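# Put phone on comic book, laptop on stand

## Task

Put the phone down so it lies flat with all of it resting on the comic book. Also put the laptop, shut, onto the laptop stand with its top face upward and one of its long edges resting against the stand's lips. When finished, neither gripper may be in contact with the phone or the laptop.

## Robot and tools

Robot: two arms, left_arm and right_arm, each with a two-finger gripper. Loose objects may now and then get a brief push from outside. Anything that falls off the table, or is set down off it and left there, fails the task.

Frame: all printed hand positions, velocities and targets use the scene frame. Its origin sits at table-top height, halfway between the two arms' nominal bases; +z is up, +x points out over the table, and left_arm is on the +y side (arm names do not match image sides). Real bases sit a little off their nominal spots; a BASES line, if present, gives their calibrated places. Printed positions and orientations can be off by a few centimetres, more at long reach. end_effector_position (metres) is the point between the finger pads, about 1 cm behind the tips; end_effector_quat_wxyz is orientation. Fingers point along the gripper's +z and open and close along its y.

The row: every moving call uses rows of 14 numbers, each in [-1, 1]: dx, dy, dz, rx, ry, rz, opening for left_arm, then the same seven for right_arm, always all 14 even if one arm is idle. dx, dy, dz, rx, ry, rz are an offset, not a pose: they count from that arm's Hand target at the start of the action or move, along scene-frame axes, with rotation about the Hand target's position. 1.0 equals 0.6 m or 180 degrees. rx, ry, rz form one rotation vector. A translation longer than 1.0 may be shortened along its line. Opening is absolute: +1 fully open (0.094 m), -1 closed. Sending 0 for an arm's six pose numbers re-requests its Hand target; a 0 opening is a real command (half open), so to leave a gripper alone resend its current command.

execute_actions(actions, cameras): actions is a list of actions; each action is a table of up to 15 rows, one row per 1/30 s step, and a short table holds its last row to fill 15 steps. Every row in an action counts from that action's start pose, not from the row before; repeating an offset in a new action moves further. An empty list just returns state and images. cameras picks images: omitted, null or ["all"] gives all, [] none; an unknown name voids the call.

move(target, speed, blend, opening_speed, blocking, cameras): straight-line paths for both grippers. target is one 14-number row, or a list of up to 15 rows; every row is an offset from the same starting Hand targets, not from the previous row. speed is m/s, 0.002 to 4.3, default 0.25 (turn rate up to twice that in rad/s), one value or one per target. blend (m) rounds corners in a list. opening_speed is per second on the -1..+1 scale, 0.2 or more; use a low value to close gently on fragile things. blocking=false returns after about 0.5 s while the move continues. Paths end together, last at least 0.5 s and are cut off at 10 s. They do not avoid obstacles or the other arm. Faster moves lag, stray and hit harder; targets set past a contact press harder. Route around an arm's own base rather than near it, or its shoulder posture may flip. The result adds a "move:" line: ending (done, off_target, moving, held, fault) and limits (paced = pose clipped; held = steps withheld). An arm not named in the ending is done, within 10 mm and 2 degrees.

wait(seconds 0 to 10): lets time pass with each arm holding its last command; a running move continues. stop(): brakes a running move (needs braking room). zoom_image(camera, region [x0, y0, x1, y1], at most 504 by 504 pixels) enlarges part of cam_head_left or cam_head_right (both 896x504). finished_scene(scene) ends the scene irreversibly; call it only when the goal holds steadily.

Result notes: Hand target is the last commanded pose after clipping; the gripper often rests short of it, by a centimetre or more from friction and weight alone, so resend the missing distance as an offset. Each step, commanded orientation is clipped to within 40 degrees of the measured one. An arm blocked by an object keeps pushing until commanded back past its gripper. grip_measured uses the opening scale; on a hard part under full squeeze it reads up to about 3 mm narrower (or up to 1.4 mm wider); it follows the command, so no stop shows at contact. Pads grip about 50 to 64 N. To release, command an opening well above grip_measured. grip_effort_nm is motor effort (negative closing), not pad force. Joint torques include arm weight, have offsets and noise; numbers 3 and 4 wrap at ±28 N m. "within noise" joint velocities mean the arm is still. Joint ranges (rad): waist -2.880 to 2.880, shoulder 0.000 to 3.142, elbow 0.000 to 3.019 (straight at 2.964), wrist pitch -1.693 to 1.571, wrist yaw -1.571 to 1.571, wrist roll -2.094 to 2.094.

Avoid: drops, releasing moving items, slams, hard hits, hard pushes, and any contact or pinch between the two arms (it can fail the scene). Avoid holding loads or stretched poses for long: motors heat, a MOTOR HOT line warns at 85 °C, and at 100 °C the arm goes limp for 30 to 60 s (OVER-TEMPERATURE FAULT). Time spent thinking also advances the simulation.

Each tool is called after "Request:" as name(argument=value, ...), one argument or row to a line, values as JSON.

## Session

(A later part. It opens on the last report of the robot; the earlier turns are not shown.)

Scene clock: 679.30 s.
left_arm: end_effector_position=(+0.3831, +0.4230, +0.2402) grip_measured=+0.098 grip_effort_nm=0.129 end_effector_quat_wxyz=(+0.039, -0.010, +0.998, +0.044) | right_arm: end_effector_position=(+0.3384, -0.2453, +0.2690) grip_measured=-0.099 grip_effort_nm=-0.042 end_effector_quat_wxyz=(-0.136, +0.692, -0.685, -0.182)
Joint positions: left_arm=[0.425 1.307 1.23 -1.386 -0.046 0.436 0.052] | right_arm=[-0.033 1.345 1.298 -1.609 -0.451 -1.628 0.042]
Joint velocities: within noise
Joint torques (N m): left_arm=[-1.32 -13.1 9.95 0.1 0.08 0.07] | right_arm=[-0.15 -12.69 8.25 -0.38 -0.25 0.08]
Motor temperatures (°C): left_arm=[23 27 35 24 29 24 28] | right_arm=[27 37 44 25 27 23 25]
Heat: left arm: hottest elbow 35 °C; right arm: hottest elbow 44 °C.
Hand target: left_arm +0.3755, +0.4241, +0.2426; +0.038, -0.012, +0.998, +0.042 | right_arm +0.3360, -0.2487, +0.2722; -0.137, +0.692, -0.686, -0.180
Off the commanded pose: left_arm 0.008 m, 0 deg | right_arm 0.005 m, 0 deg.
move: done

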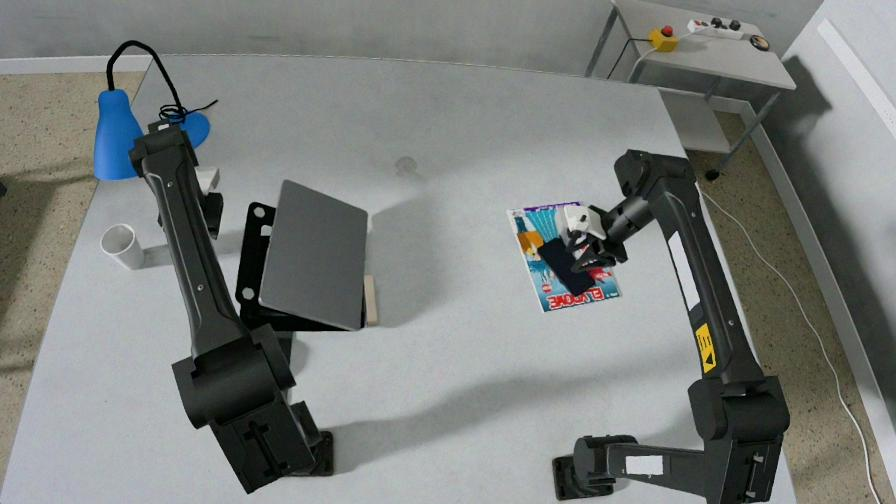

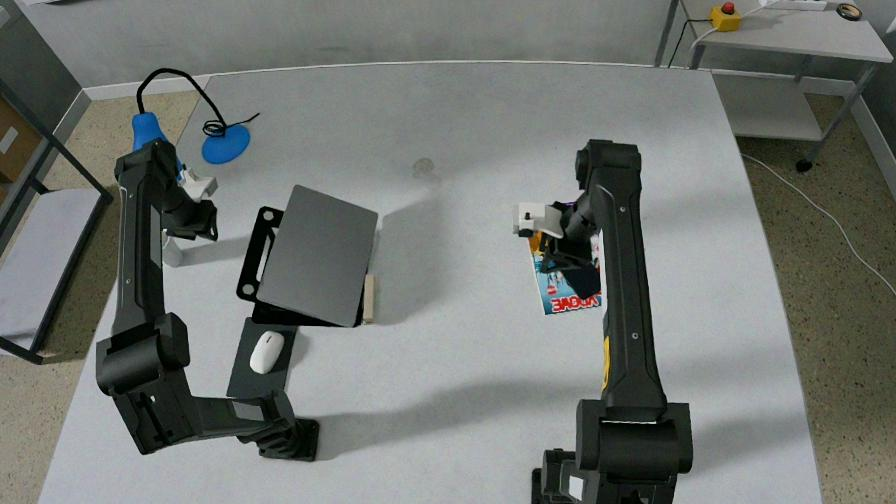

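Request:
move(
  target=[
    [0.475,-0.29,0,0,0,0,-1,0,0,0,0,0,0,-0.1],
    [0.475,-0.29,-0.2,0,0,0,-1,0,0,0,0,0,0,-0.1],
  ],
  speed=0.25,
)

Request:
zoom_image(
  camera="cam_head_left",
  region=[210, 130, 410, 340],
)

Request:
zoom_image(
  camera="cam_head_right",
  region=[210, 130, 410, 340],
)

Scene clock: 690.33 s.
left_arm: end_effector_position=(+0.6582, +0.2523, +0.1217) grip_measured=-0.981 grip_effort_nm=-0.994 end_effector_quat_wxyz=(+0.031, -0.009, +0.999, +0.041) | right_arm: end_effector_position=(+0.3383, -0.2453, +0.2690) grip_measured=-0.099 grip_effort_nm=-0.042 end_effector_quat_wxyz=(-0.136, +0.692, -0.685, -0.182)
Joint positions: left_arm=[-0.036 1.995 1.78 -1.296 -0.083 -0.023 0.001] | right_arm=[-0.033 1.345 1.298 -1.609 -0.451 -1.629 0.042]
Joint velocities: within noise
Joint torques (N m): left_arm=[-1.9 -22.36 10.09 0.98 -0.23 -0.06] | right_arm=[-0.09 -12.81 8.25 -0.39 -0.25 0.08]
Motor temperatures (°C): left_arm=[23 27 36 24 29 24 28] | right_arm=[27 37 43 25 27 23 25]
Heat: left arm: hottest elbow 36 °C; right arm: hottest elbow 43 °C.
Hand target: left_arm +0.6605, +0.2499, +0.1226; +0.038, -0.012, +0.998, +0.042 | right_arm +0.3360, -0.2487, +0.2723; -0.137, +0.692, -0.686, -0.180
Off the commanded pose: left_arm 0.003 m, 1 deg | right_arm 0.005 m, 0 deg.
move: done

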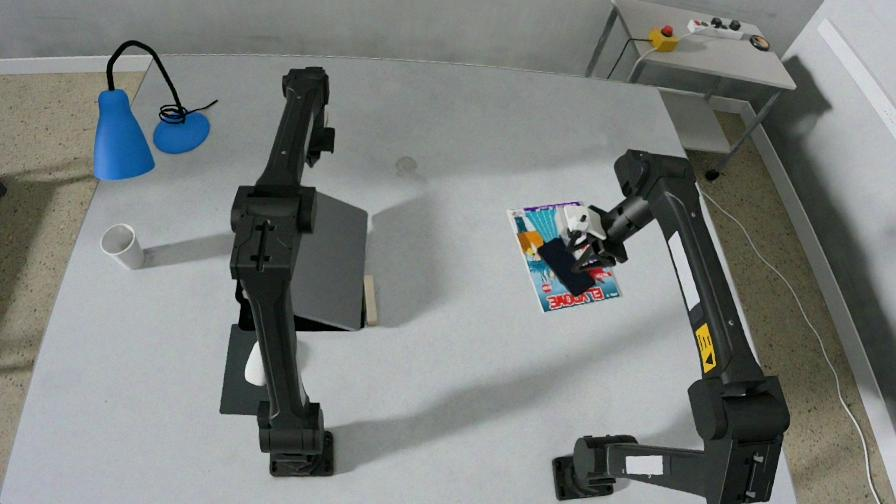

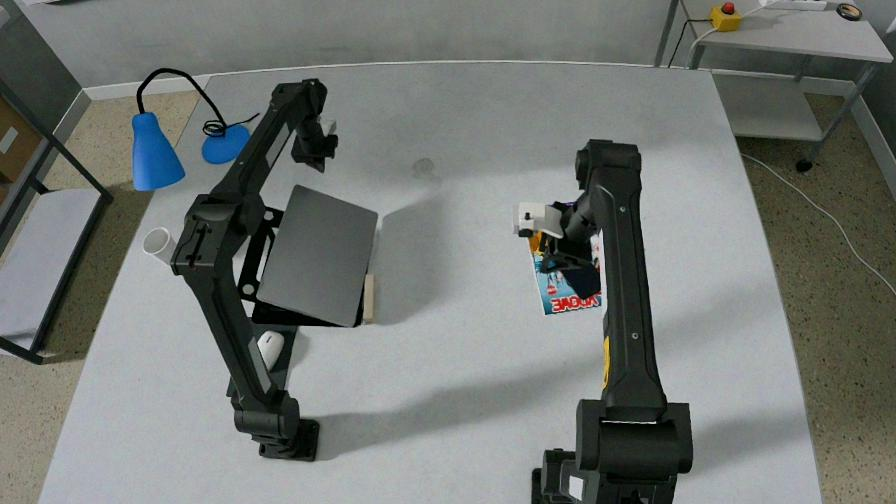

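Scaled by 2.400.

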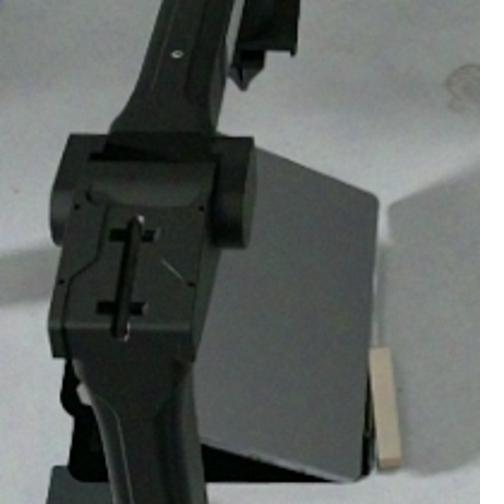

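Scaled by 2.400.

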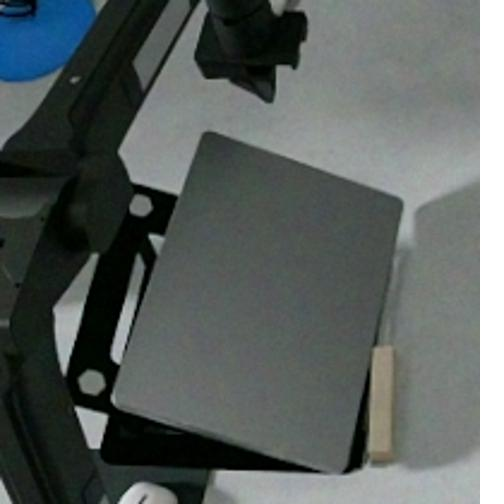

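Request:
move(
  target=[
    [0,-0.035,-0.075,0,0,0,-1,0,0,0,0,0,0,-0.1],
    [-0.06,-0.035,-0.075,0,0,0,-1,0,0,0,0,0,0,-0.1],
  ],
  speed=0.08,
)

Request:
zoom_image(
  camera="cam_head_left",
  region=[210, 130, 410, 340],
)

Request:
zoom_image(
  camera="cam_head_right",
  region=[210, 130, 410, 340],
)

Scene clock: 696.27 s.
left_arm: end_effector_position=(+0.6246, +0.2361, +0.0674) grip_measured=-0.981 grip_effort_nm=-0.989 end_effector_quat_wxyz=(+0.025, -0.013, +0.999, +0.042) | right_arm: end_effector_position=(+0.3383, -0.2453, +0.2690) grip_measured=-0.099 grip_effort_nm=-0.042 end_effector_quat_wxyz=(-0.136, +0.692, -0.685, -0.182)
Joint positions: left_arm=[-0.064 1.959 1.576 -1.141 -0.086 -0.06 0.001] | right_arm=[-0.033 1.345 1.298 -1.609 -0.451 -1.629 0.042]
Joint velocities: within noise
Joint torques (N m): left_arm=[-2.2 -22.71 8.85 0.77 -0.17 -0.1] | right_arm=[-0.21 -12.81 8.25 -0.38 -0.25 0.08]
Motor temperatures (°C): left_arm=[23 28 35 24 29 24 28] | right_arm=[27 36 42 25 27 23 25]
Heat: left arm: hottest elbow 35 °C; right arm: hottest elbow 42 °C.
Hand target: left_arm +0.6245, +0.2289, +0.0777; +0.038, -0.012, +0.998, +0.042 | right_arm +0.3360, -0.2487, +0.2723; -0.137, +0.692, -0.686, -0.180
Off the commanded pose: left_arm 0.012 m, 1 deg | right_arm 0.005 m, 0 deg.
move: off_target (left_arm)

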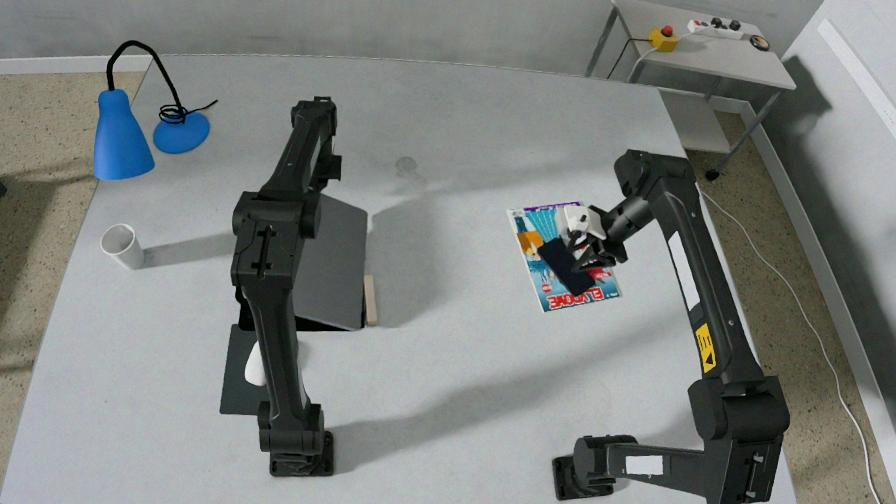

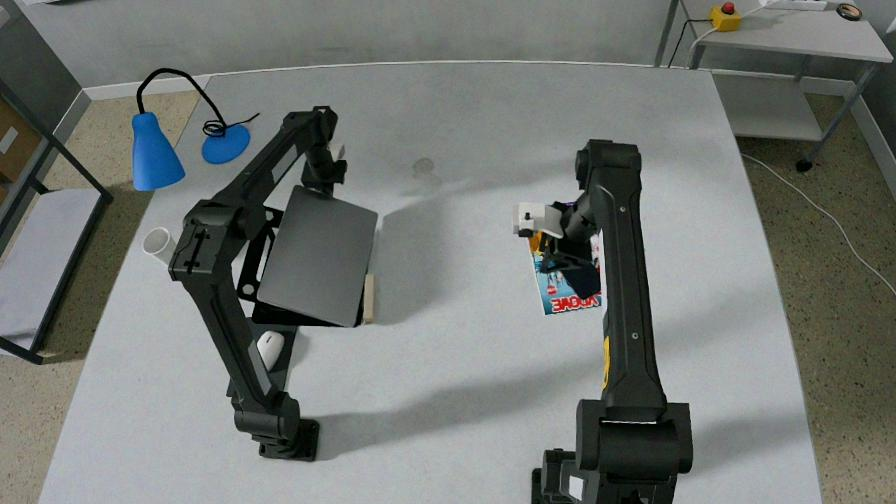

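Scaled by 2.400.

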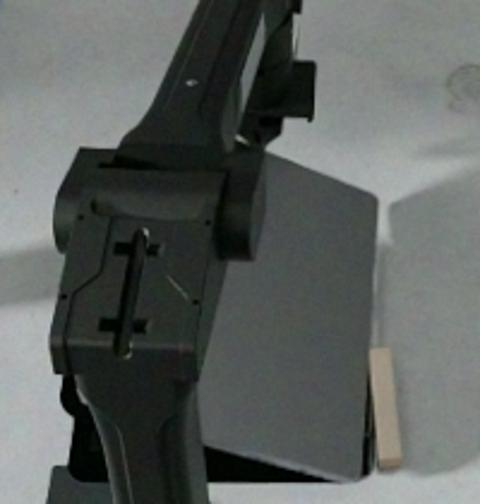

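Scaled by 2.400.

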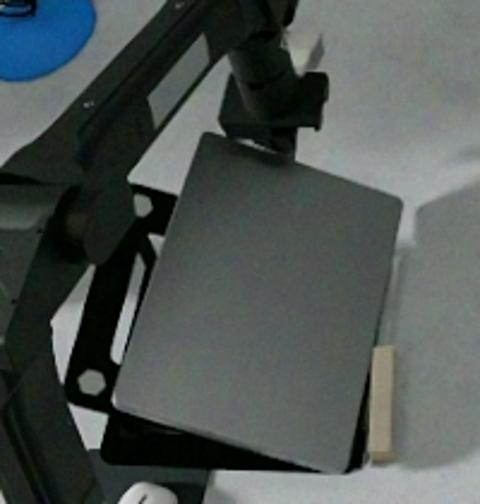

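Request:
move(
  target=[
    [-0.05,0,0,0,0,0,-1,0,0,0,0,0,0,-0.1],
  ],
  speed=0.04,
)

Request:
zoom_image(
  camera="cam_head_left",
  region=[210, 130, 410, 340],
)

Request:
zoom_image(
  camera="cam_head_right",
  region=[210, 130, 410, 340],
)

Scene clock: 700.07 s.
left_arm: end_effector_position=(+0.6080, +0.2346, +0.0784) grip_measured=-0.981 grip_effort_nm=-0.989 end_effector_quat_wxyz=(+0.048, -0.012, +0.998, +0.041) | right_arm: end_effector_position=(+0.3383, -0.2453, +0.2690) grip_measured=-0.099 grip_effort_nm=-0.042 end_effector_quat_wxyz=(-0.136, +0.692, -0.685, -0.182)
Joint positions: left_arm=[-0.068 1.882 1.485 -1.083 -0.087 -0.06 0.001] | right_arm=[-0.033 1.345 1.298 -1.609 -0.451 -1.629 0.042]
Joint velocities: within noise
Joint torques (N m): left_arm=[-2.2 -21.07 7.06 -0.06 -0.16 -0.13] | right_arm=[-0.09 -12.81 8.27 -0.4 -0.26 0.08]
Motor temperatures (°C): left_arm=[23 28 35 24 29 24 28] | right_arm=[27 36 42 25 27 23 25]
Heat: left arm: hottest elbow 35 °C; right arm: hottest elbow 42 °C.
Hand target: left_arm +0.5945, +0.2290, +0.0777; +0.038, -0.012, +0.998, +0.042 | right_arm +0.3360, -0.2487, +0.2723; -0.137, +0.692, -0.686, -0.180
Off the commanded pose: left_arm 0.015 m, 1 deg | right_arm 0.005 m, 0 deg.
move: off_target (left_arm)

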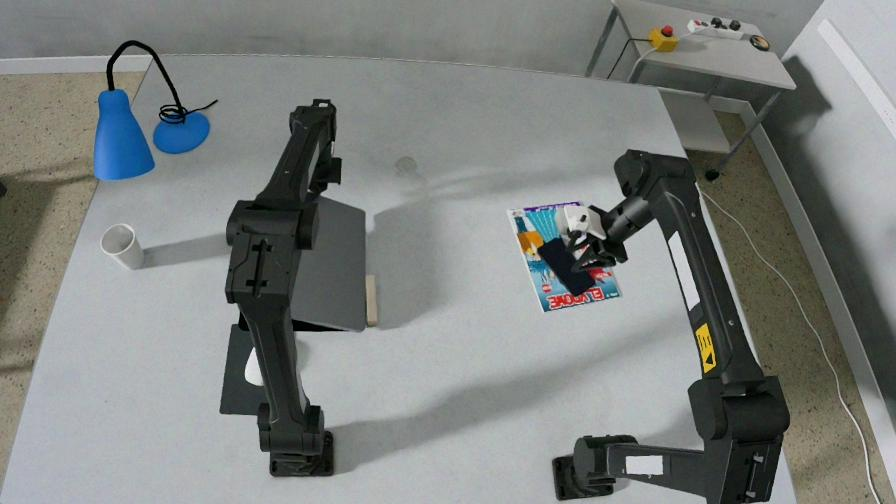

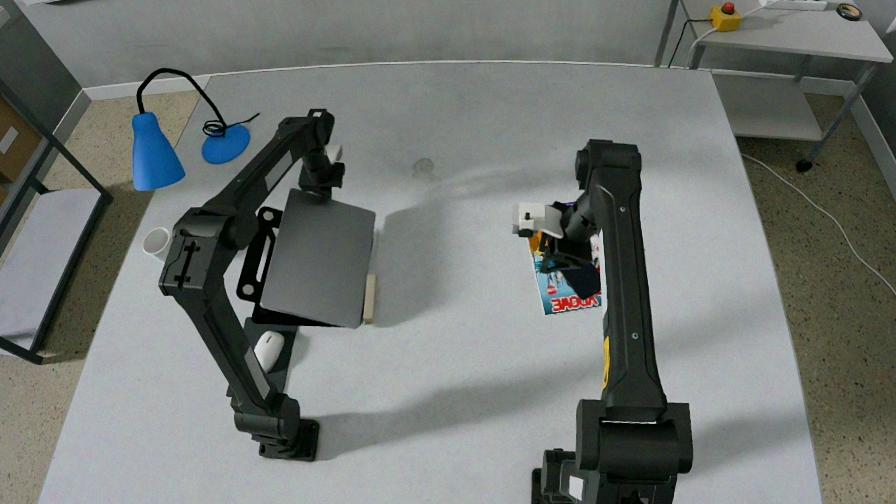

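Scaled by 2.400.

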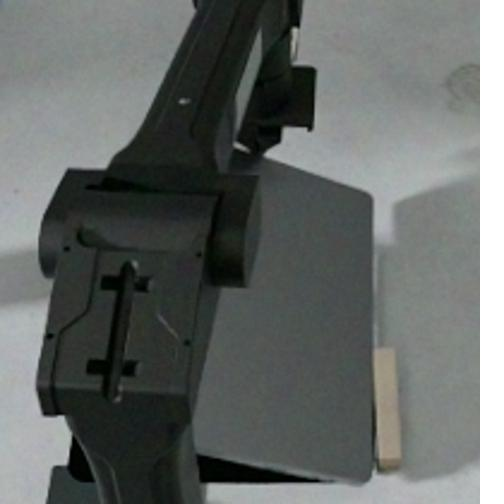

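Scaled by 2.400.

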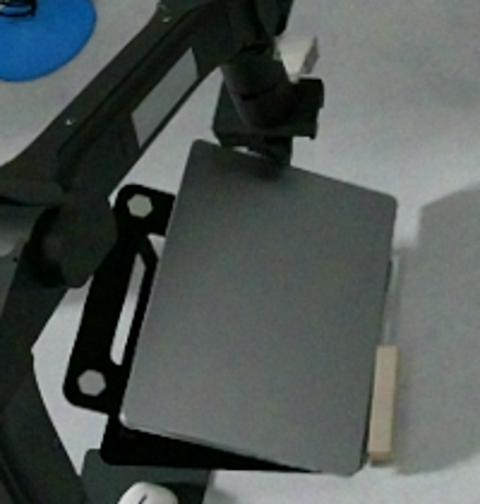

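Request:
move(
  target=[
    [0.05,0,0,0,0,0,-1,0,0,0,0,0,0,-0.1],
    [0.05,-0.08,-0.035,0,0,0,-1,0,0,0,0,0,0,-0.1],
    [-0.03,-0.08,-0.035,0,0,0,-1,0,0,0,0,0,0,-0.1],
  ],
  speed=0.06,
)

Request:
zoom_image(
  camera="cam_head_left",
  region=[210, 130, 410, 340],
)

Request:
zoom_image(
  camera="cam_head_right",
  region=[210, 130, 410, 340],
)

Scene clock: 712.27 s.
left_arm: end_effector_position=(+0.5991, +0.1840, +0.0654) grip_measured=-0.981 grip_effort_nm=-0.989 end_effector_quat_wxyz=(+0.063, -0.014, +0.997, +0.038) | right_arm: end_effector_position=(+0.3383, -0.2453, +0.2690) grip_measured=-0.099 grip_effort_nm=-0.046 end_effector_quat_wxyz=(-0.136, +0.692, -0.685, -0.182)
Joint positions: left_arm=[-0.159 1.869 1.427 -1.014 -0.093 -0.152 0.001] | right_arm=[-0.033 1.345 1.298 -1.609 -0.451 -1.629 0.042]
Joint velocities: within noise
Joint torques (N m): left_arm=[-2.02 -20.6 6.01 -0.29 -0.22 -0.06] | right_arm=[-0.15 -12.81 8.25 -0.39 -0.25 0.08]
Motor temperatures (°C): left_arm=[23 29 35 24 29 24 28] | right_arm=[27 36 41 25 26 23 25]
Heat: left arm: hottest elbow 35 °C; right arm: hottest elbow 41 °C.
Hand target: left_arm +0.5766, +0.1811, +0.0566; +0.038, -0.012, +0.998, +0.043 | right_arm +0.3360, -0.2487, +0.2723; -0.137, +0.692, -0.686, -0.180
Off the commanded pose: left_arm 0.024 m, 3 deg | right_arm 0.005 m, 0 deg.
move: off_target (left_arm)

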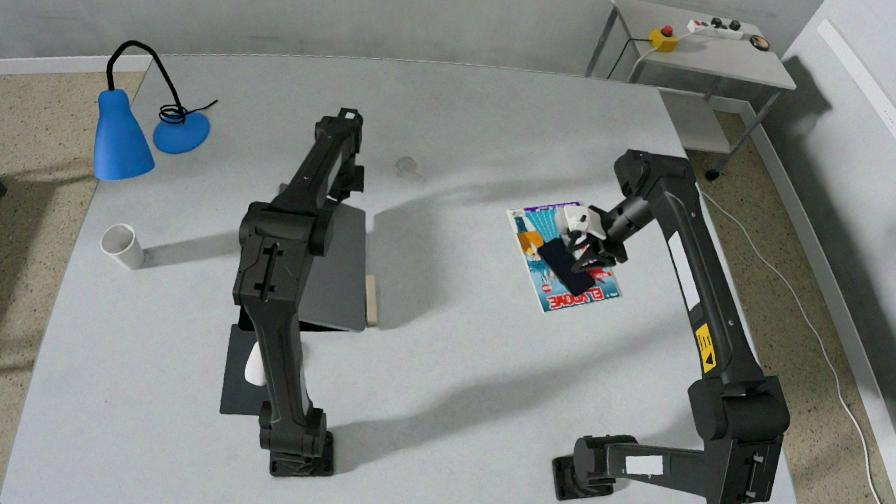

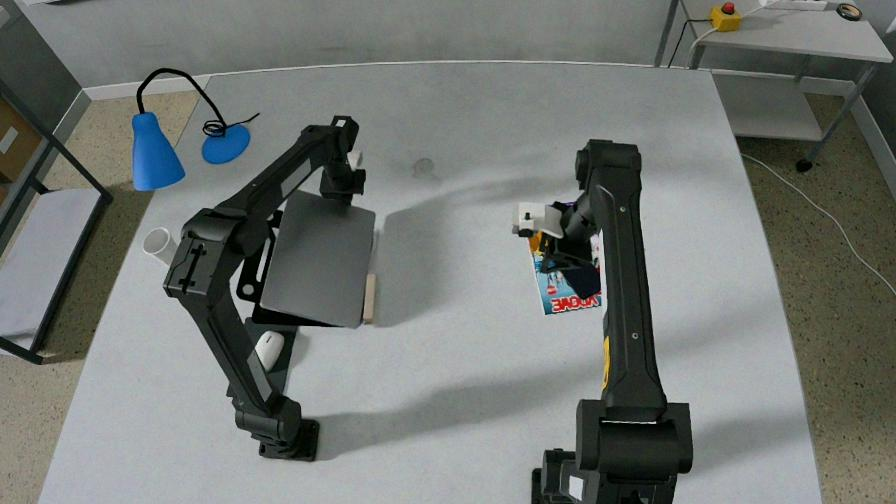

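Scaled by 2.400.

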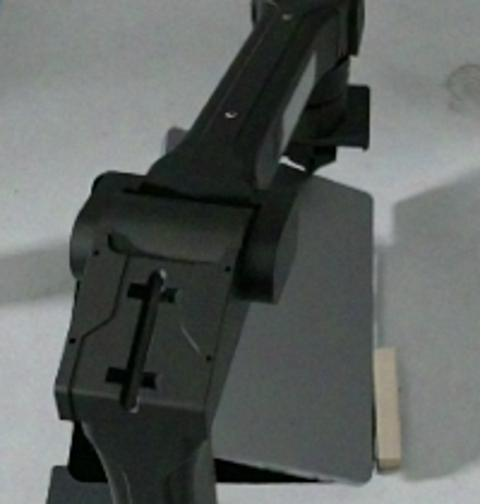

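Scaled by 2.400.

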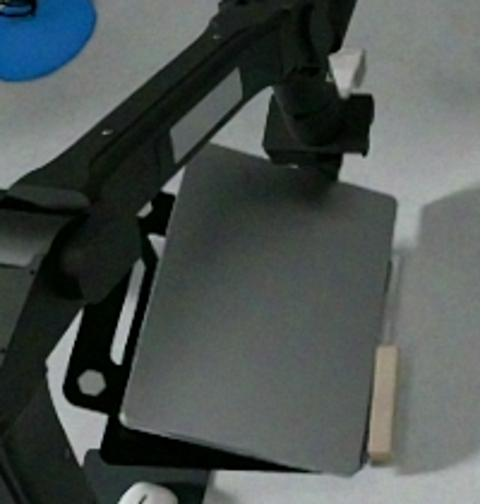

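Request:
move(
  target=[
    [-0.05,0,0,0,0,0,-1,0,0,0,0,0,0,-0.1],
  ],
  speed=0.04,
)

Request:
zoom_image(
  camera="cam_head_left",
  region=[210, 130, 410, 340],
)

Request:
zoom_image(
  camera="cam_head_right",
  region=[210, 130, 410, 340],
)

Scene clock: 716.27 s.
left_arm: end_effector_position=(+0.5616, +0.1801, +0.0671) grip_measured=-0.981 grip_effort_nm=-0.984 end_effector_quat_wxyz=(+0.056, -0.010, +0.998, +0.038) | right_arm: end_effector_position=(+0.3383, -0.2453, +0.2690) grip_measured=-0.099 grip_effort_nm=-0.042 end_effector_quat_wxyz=(-0.136, +0.692, -0.685, -0.182)
Joint positions: left_arm=[-0.175 1.79 1.316 -0.998 -0.093 -0.162 0.001] | right_arm=[-0.033 1.345 1.298 -1.609 -0.451 -1.629 0.042]
Joint velocities: within noise
Joint torques (N m): left_arm=[-2.67 -17.73 6.68 0.18 -0.22 -0.02] | right_arm=[-0.15 -12.81 8.27 -0.38 -0.26 0.08]
Motor temperatures (°C): left_arm=[23 29 34 24 29 24 28] | right_arm=[27 35 41 25 26 23 25]
Heat: left arm: hottest elbow 34 °C; right arm: hottest elbow 41 °C.
Hand target: left_arm +0.5465, +0.1810, +0.0566; +0.038, -0.012, +0.998, +0.043 | right_arm +0.3360, -0.2487, +0.2723; -0.137, +0.692, -0.686, -0.180
Off the commanded pose: left_arm 0.018 m, 2 deg | right_arm 0.005 m, 0 deg.
move: off_target (left_arm)

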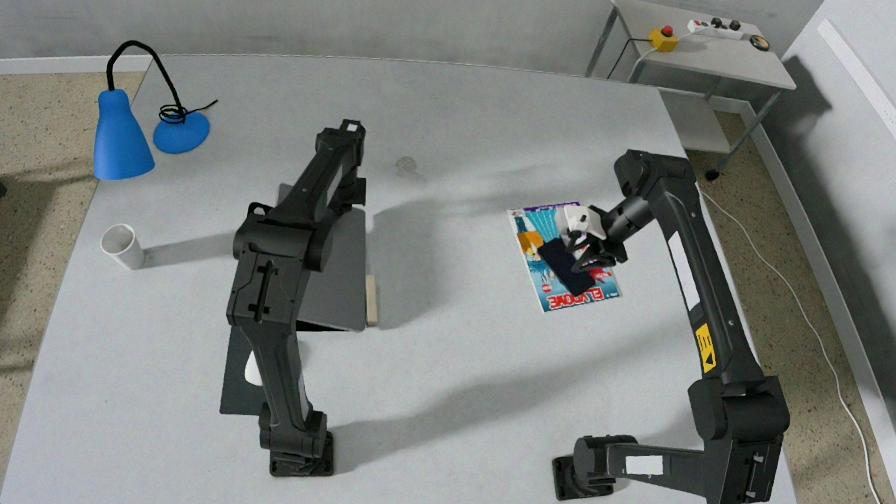

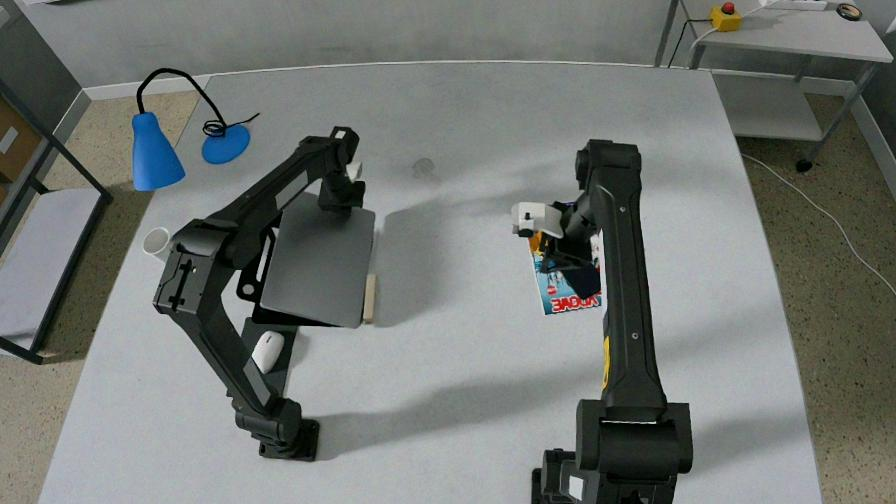

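Scaled by 2.400.

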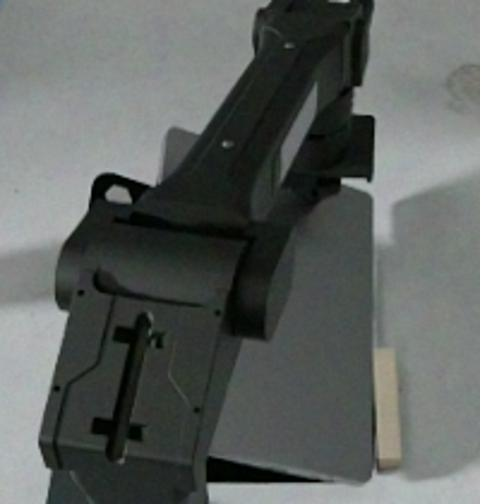

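Scaled by 2.400.

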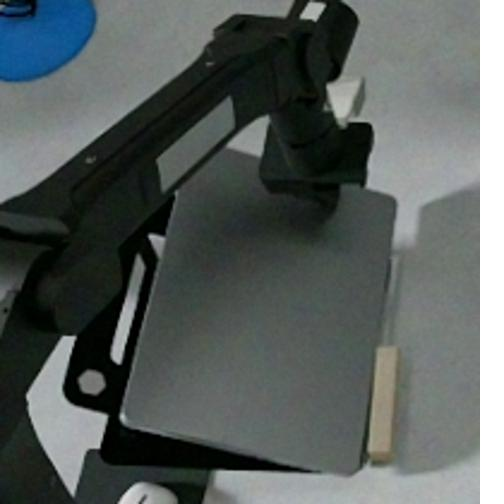

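Request:
move(
  target=[
    [0,0,0.22,0,0,0,-1,0,0,0,0,0,0,-0.1],
    [0.015,0.43,0.22,0,0,0,-1,0,0,0,0,0,0,-0.1],
    [0.015,0.43,0.11,0,0,0,-1,0,0,0,0,0,0,-0.1],
  ],
  speed=0.15,
)

Request:
zoom_image(
  camera="cam_head_left",
  region=[210, 150, 410, 350],
)

Request:
zoom_image(
  camera="cam_head_right",
  region=[210, 150, 410, 350],
)

Scene clock: 724.97 s.
left_arm: end_effector_position=(+0.5557, +0.4366, +0.1290) grip_measured=-0.981 grip_effort_nm=-0.989 end_effector_quat_wxyz=(+0.038, -0.013, +0.998, +0.044) | right_arm: end_effector_position=(+0.3383, -0.2453, +0.2690) grip_measured=-0.099 grip_effort_nm=-0.042 end_effector_quat_wxyz=(-0.136, +0.692, -0.685, -0.182)
Joint positions: left_arm=[0.308 1.789 1.49 -1.173 -0.059 0.312 0.001] | right_arm=[-0.033 1.345 1.298 -1.609 -0.451 -1.629 0.042]
Joint velocities: within noise
Joint torques (N m): left_arm=[-1.79 -18.49 9.68 1.01 0.05 0.09] | right_arm=[-0.15 -12.86 8.27 -0.39 -0.26 0.07]
Motor temperatures (°C): left_arm=[23 29 35 24 29 24 28] | right_arm=[26 35 41 25 26 23 25]
Heat: left arm: hottest elbow 35 °C; right arm: hottest elbow 41 °C.
Hand target: left_arm +0.5556, +0.4390, +0.1225; +0.038, -0.012, +0.998, +0.042 | right_arm +0.3360, -0.2487, +0.2723; -0.137, +0.692, -0.686, -0.180
Off the commanded pose: left_arm 0.007 m, 0 deg | right_arm 0.005 m, 0 deg.
move: done

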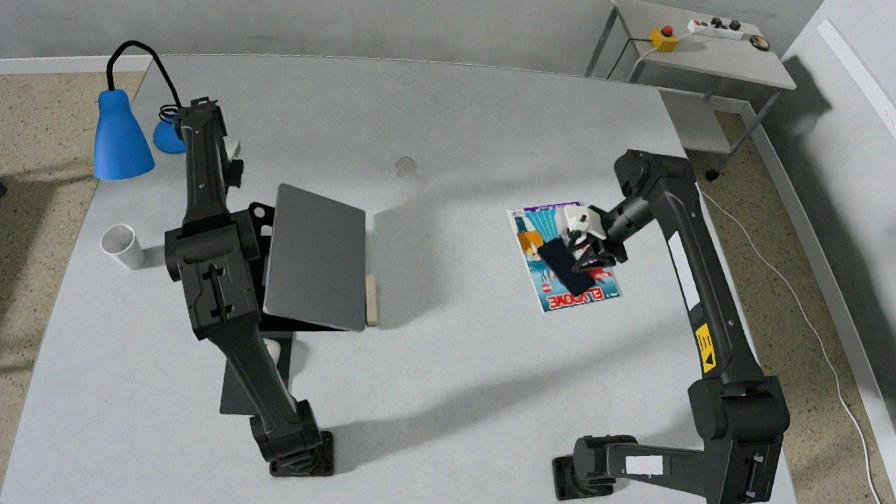

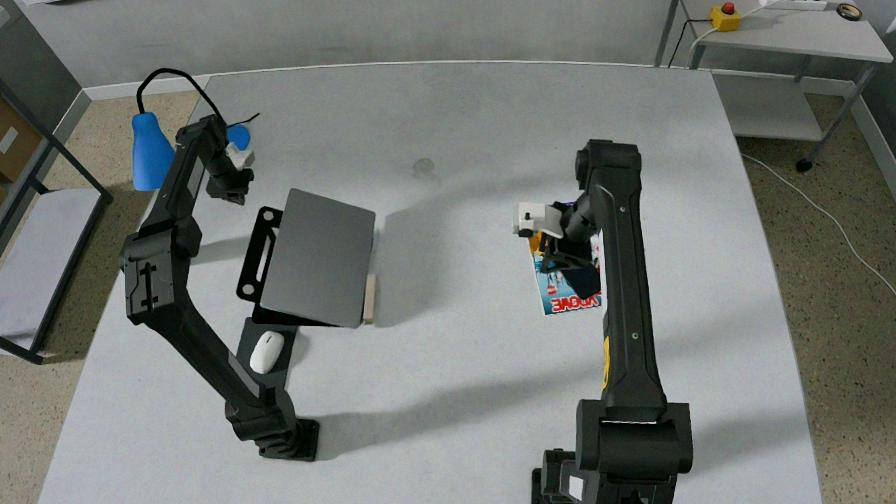

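Scaled by 2.520.

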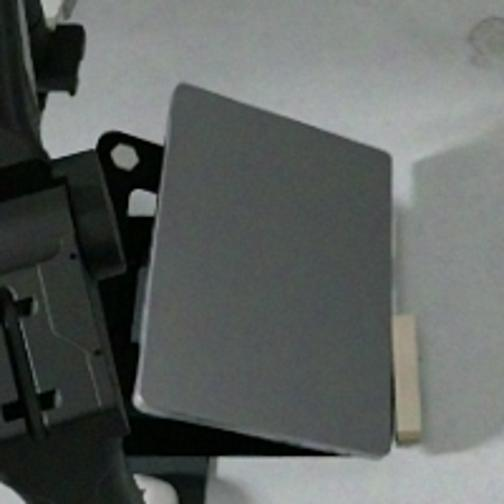

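Scaled by 2.520.

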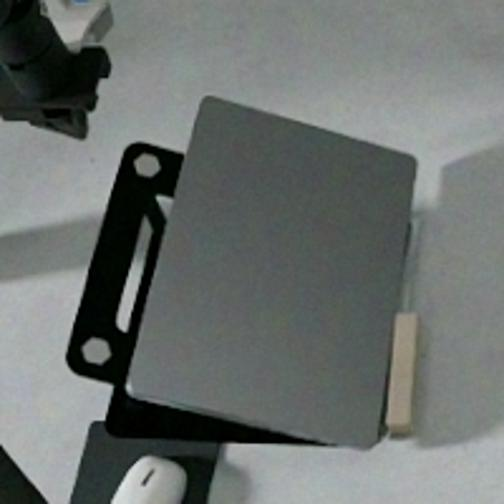

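Request:
move(
  target=[
    [0,-0.13,0.0,0,0,0,-1,0,0,0,0,0,0,-0.1],
    [0,-0.175,0.0,0,0,0,-1,0,0,0,0,0,0,-0.1],
  ],
  speed=[0.1,0.03],
)

Request:
zoom_image(
  camera="cam_head_left",
  region=[210, 150, 410, 350],
)

Request:
zoom_image(
  camera="cam_head_right",
  region=[210, 150, 410, 350],
)

Scene clock: 730.73 s.
left_arm: end_effector_position=(+0.5554, +0.3405, +0.1114) grip_measured=-0.981 grip_effort_nm=-0.984 end_effector_quat_wxyz=(+0.024, -0.013, +0.999, +0.039) | right_arm: end_effector_position=(+0.3383, -0.2453, +0.2690) grip_measured=-0.099 grip_effort_nm=-0.042 end_effector_quat_wxyz=(-0.136, +0.692, -0.685, -0.182)
Joint positions: left_arm=[0.134 1.764 1.409 -1.158 -0.07 0.138 0.001] | right_arm=[-0.033 1.345 1.298 -1.609 -0.451 -1.629 0.042]
Joint velocities: within noise
Joint torques (N m): left_arm=[-2.2 -20.89 8.88 0.79 -0.19 -0.06] | right_arm=[-0.09 -12.86 8.25 -0.38 -0.26 0.08]
Motor temperatures (°C): left_arm=[23 29 35 24 28 24 29] | right_arm=[26 35 40 25 26 23 25]
Heat: left arm: hottest elbow 35 °C; right arm: hottest elbow 40 °C.
Hand target: left_arm +0.5556, +0.3340, +0.1227; +0.038, -0.012, +0.998, +0.042 | right_arm +0.3360, -0.2487, +0.2723; -0.137, +0.692, -0.686, -0.180
Off the commanded pose: left_arm 0.013 m, 2 deg | right_arm 0.005 m, 0 deg.
move: off_target (left_arm)

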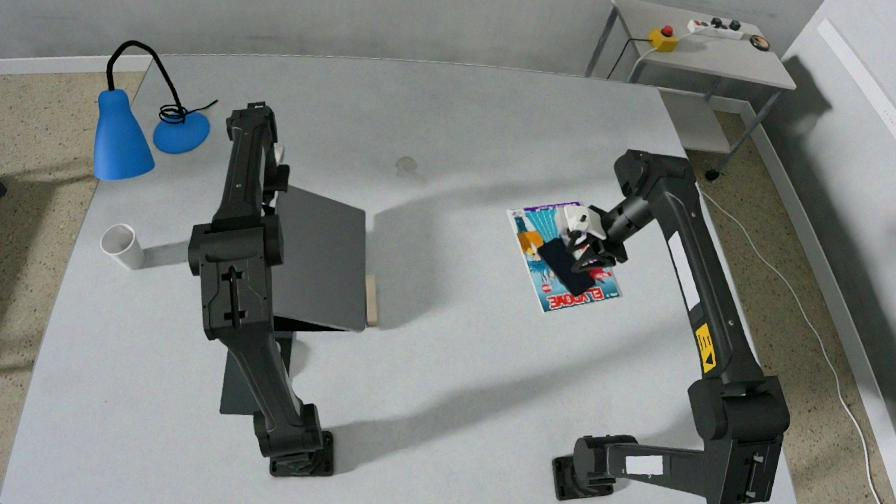

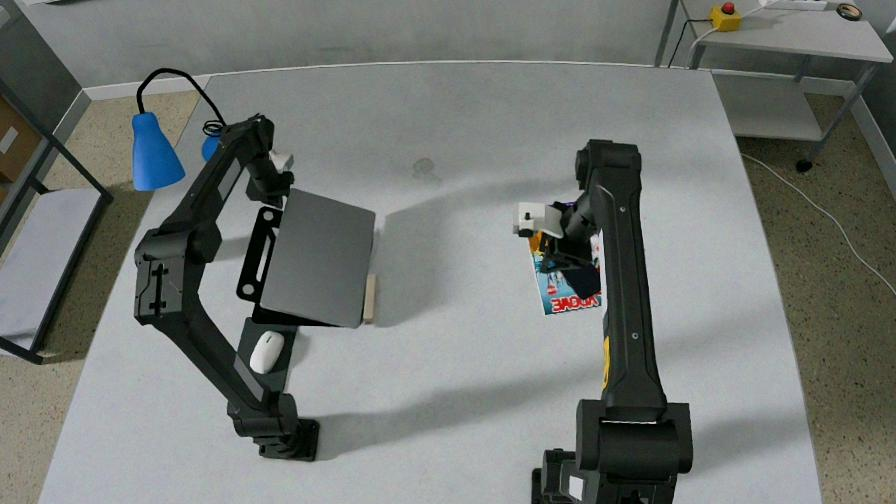

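Scaled by 2.520.

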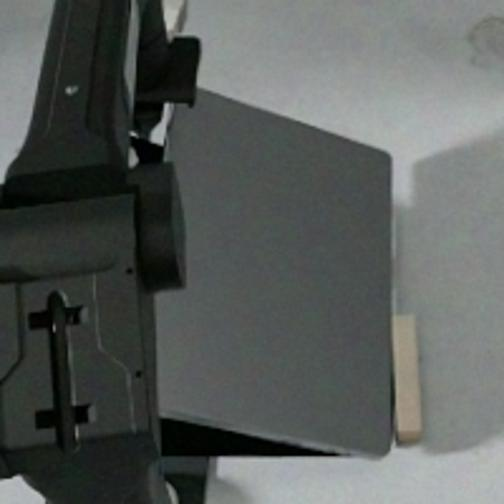

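Scaled by 2.520.

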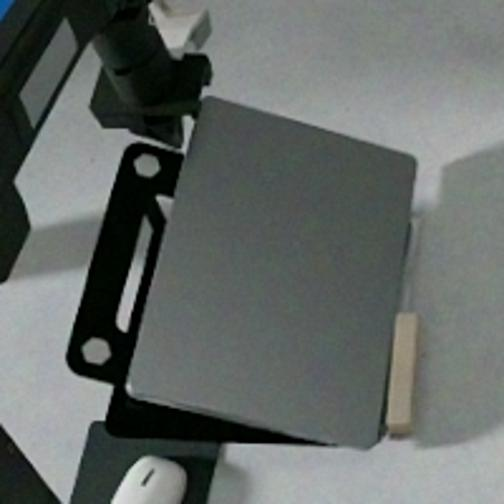

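Request:
move(
  target=[
    [0,-0.04,0.0,0,0,0,-1,0,0,0,0,0,0,-0.1],
  ],
  speed=[0.03],
)

Request:
zoom_image(
  camera="cam_head_left",
  region=[210, 150, 410, 350],
)

Request:
zoom_image(
  camera="cam_head_right",
  region=[210, 150, 410, 350],
)

Scene clock: 734.33 s.
left_arm: end_effector_position=(+0.5558, +0.3274, +0.1135) grip_measured=-0.981 grip_effort_nm=-0.984 end_effector_quat_wxyz=(+0.025, -0.020, +0.999, +0.044) | right_arm: end_effector_position=(+0.3383, -0.2453, +0.2690) grip_measured=-0.099 grip_effort_nm=-0.051 end_effector_quat_wxyz=(-0.136, +0.692, -0.685, -0.182)
Joint positions: left_arm=[0.106 1.756 1.404 -1.158 -0.082 0.096 0.001] | right_arm=[-0.033 1.345 1.298 -1.609 -0.451 -1.629 0.042]
Joint velocities: within noise
Joint torques (N m): left_arm=[-3.78 -21.01 8.62 0.65 0.11 -0.12] | right_arm=[-0.15 -12.81 8.25 -0.4 -0.25 0.08]
Motor temperatures (°C): left_arm=[23 29 35 24 28 24 29] | right_arm=[26 35 40 25 26 23 25]
Heat: left arm: hottest elbow 35 °C; right arm: hottest elbow 40 °C.
Hand target: left_arm +0.5556, +0.3100, +0.1227; +0.038, -0.012, +0.998, +0.042 | right_arm +0.3360, -0.2487, +0.2723; -0.137, +0.692, -0.686, -0.180
Off the commanded pose: left_arm 0.020 m, 2 deg | right_arm 0.005 m, 0 deg.
move: off_target (left_arm)

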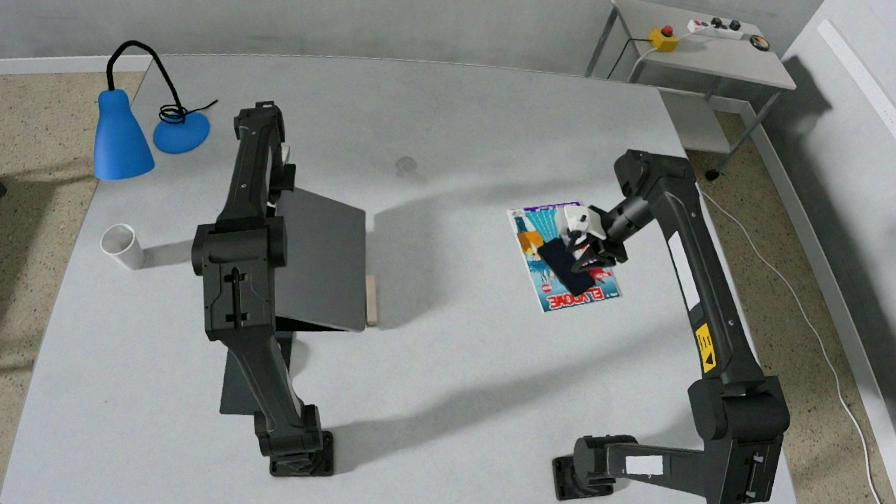

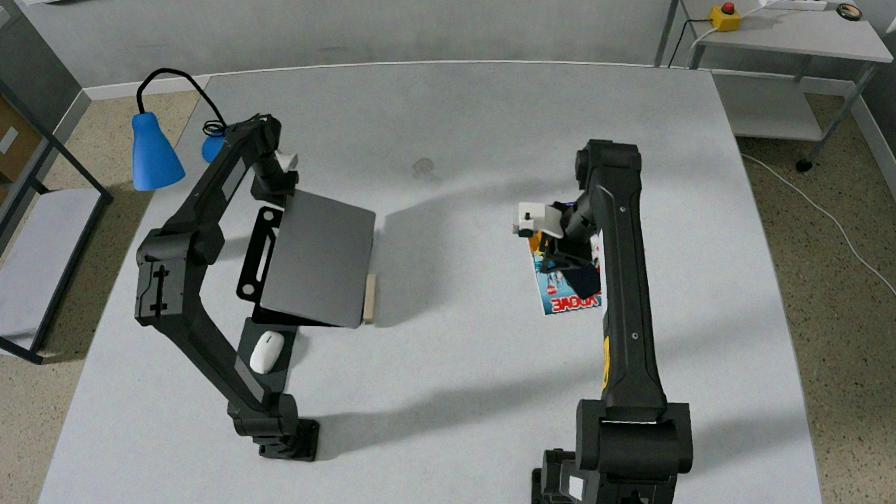

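Scaled by 2.520.

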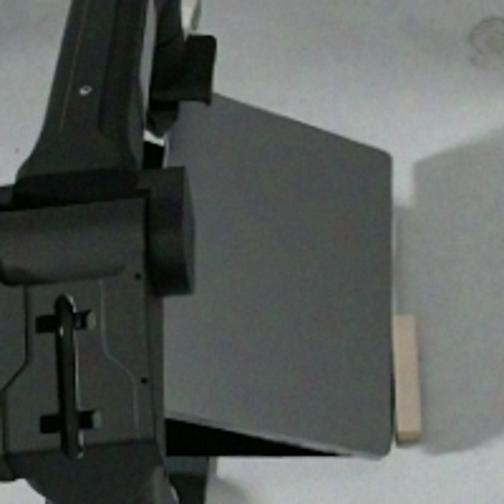

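Scaled by 2.520.

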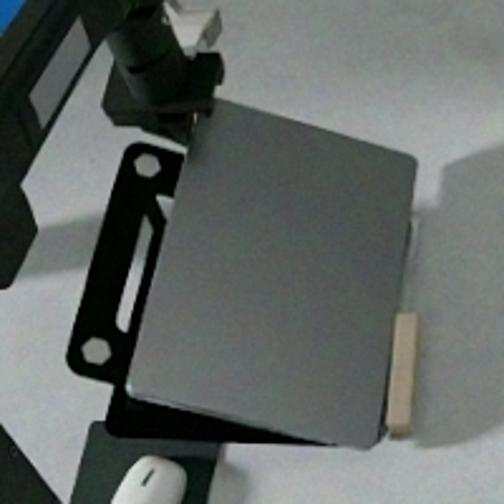

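Keep pressing a bit.

Request:
move(
  target=[
    [0,-0.045,-0.01,0,0,0,-1,0,0,0,0,0,0,-0.1],
  ],
  speed=[0.03],
)

Request:
zoom_image(
  camera="cam_head_left",
  region=[210, 150, 410, 350],
)

Request:
zoom_image(
  camera="cam_head_right",
  region=[210, 150, 410, 350],
)

Scene clock: 737.80 s.
left_arm: end_effector_position=(+0.5566, +0.3172, +0.1132) grip_measured=-0.981 grip_effort_nm=-0.984 end_effector_quat_wxyz=(+0.032, -0.031, +0.998, +0.055) | right_arm: end_effector_position=(+0.3383, -0.2453, +0.2690) grip_measured=-0.099 grip_effort_nm=-0.042 end_effector_quat_wxyz=(-0.136, +0.692, -0.685, -0.182)
Joint positions: left_arm=[0.079 1.748 1.39 -1.141 -0.105 0.05 0.001] | right_arm=[-0.033 1.345 1.298 -1.609 -0.451 -1.629 0.042]
Joint velocities: within noise
Joint torques (N m): left_arm=[-5.54 -18.67 8.34 0.64 0.86 -0.12] | right_arm=[-0.15 -12.81 8.27 -0.39 -0.25 0.08]
Motor temperatures (°C): left_arm=[23 29 35 24 28 24 29] | right_arm=[26 35 40 25 26 23 25]
Heat: left arm: hottest elbow 35 °C; right arm: hottest elbow 40 °C.
Hand target: left_arm +0.5554, +0.2830, +0.1164; +0.038, -0.012, +0.998, +0.042 | right_arm +0.3360, -0.2487, +0.2723; -0.137, +0.692, -0.686, -0.180
Off the commanded pose: left_arm 0.034 m, 3 deg | right_arm 0.005 m, 0 deg.
move: off_target (left_arm)

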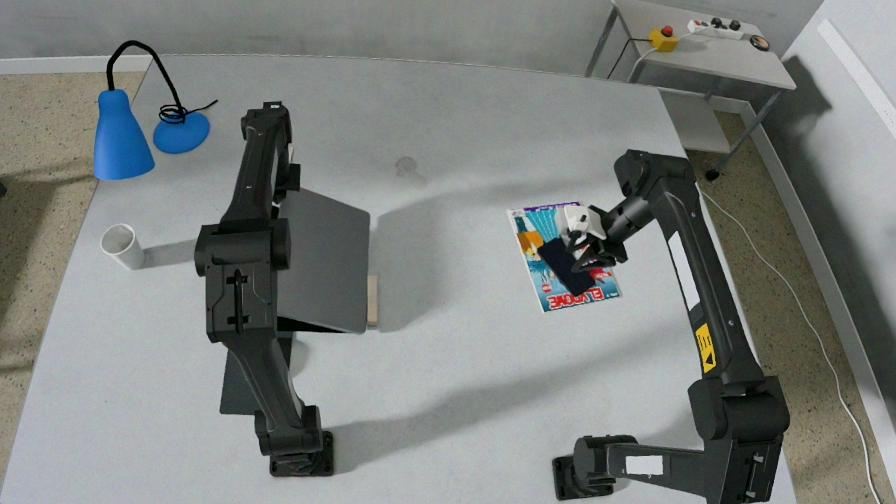

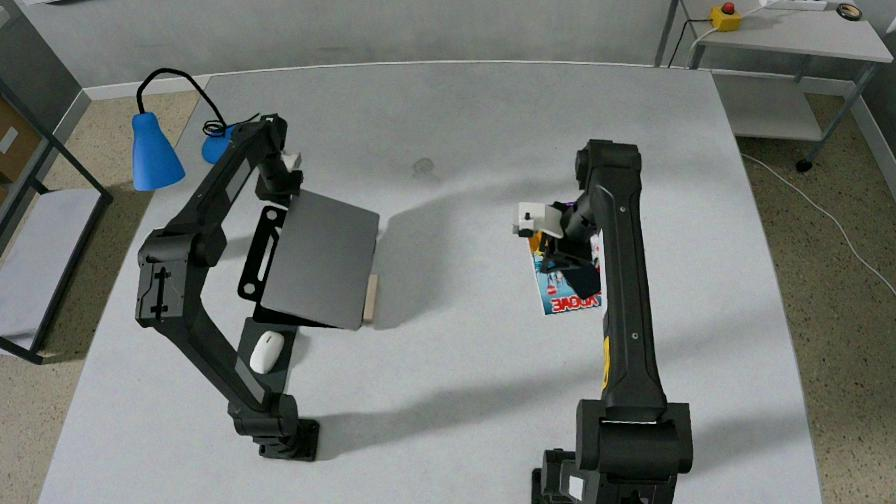

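Scaled by 2.520.

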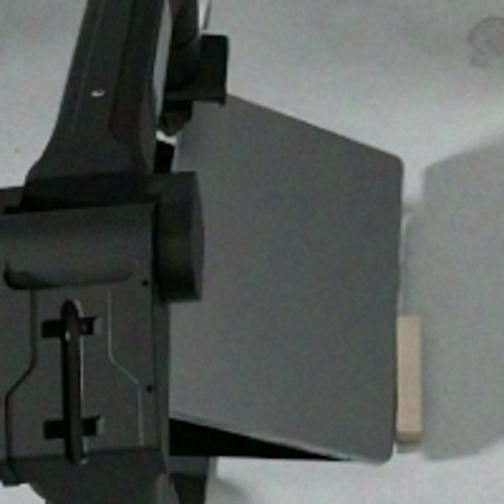

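Scaled by 2.520.

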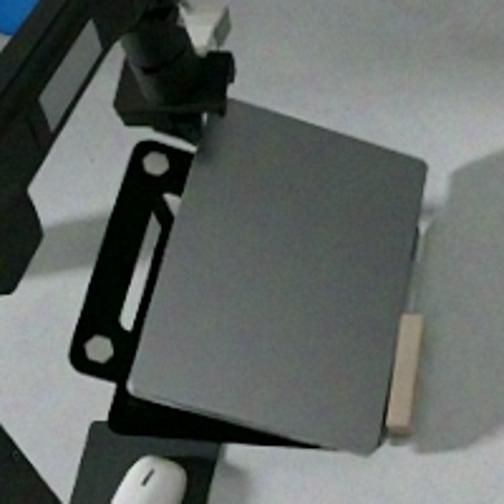

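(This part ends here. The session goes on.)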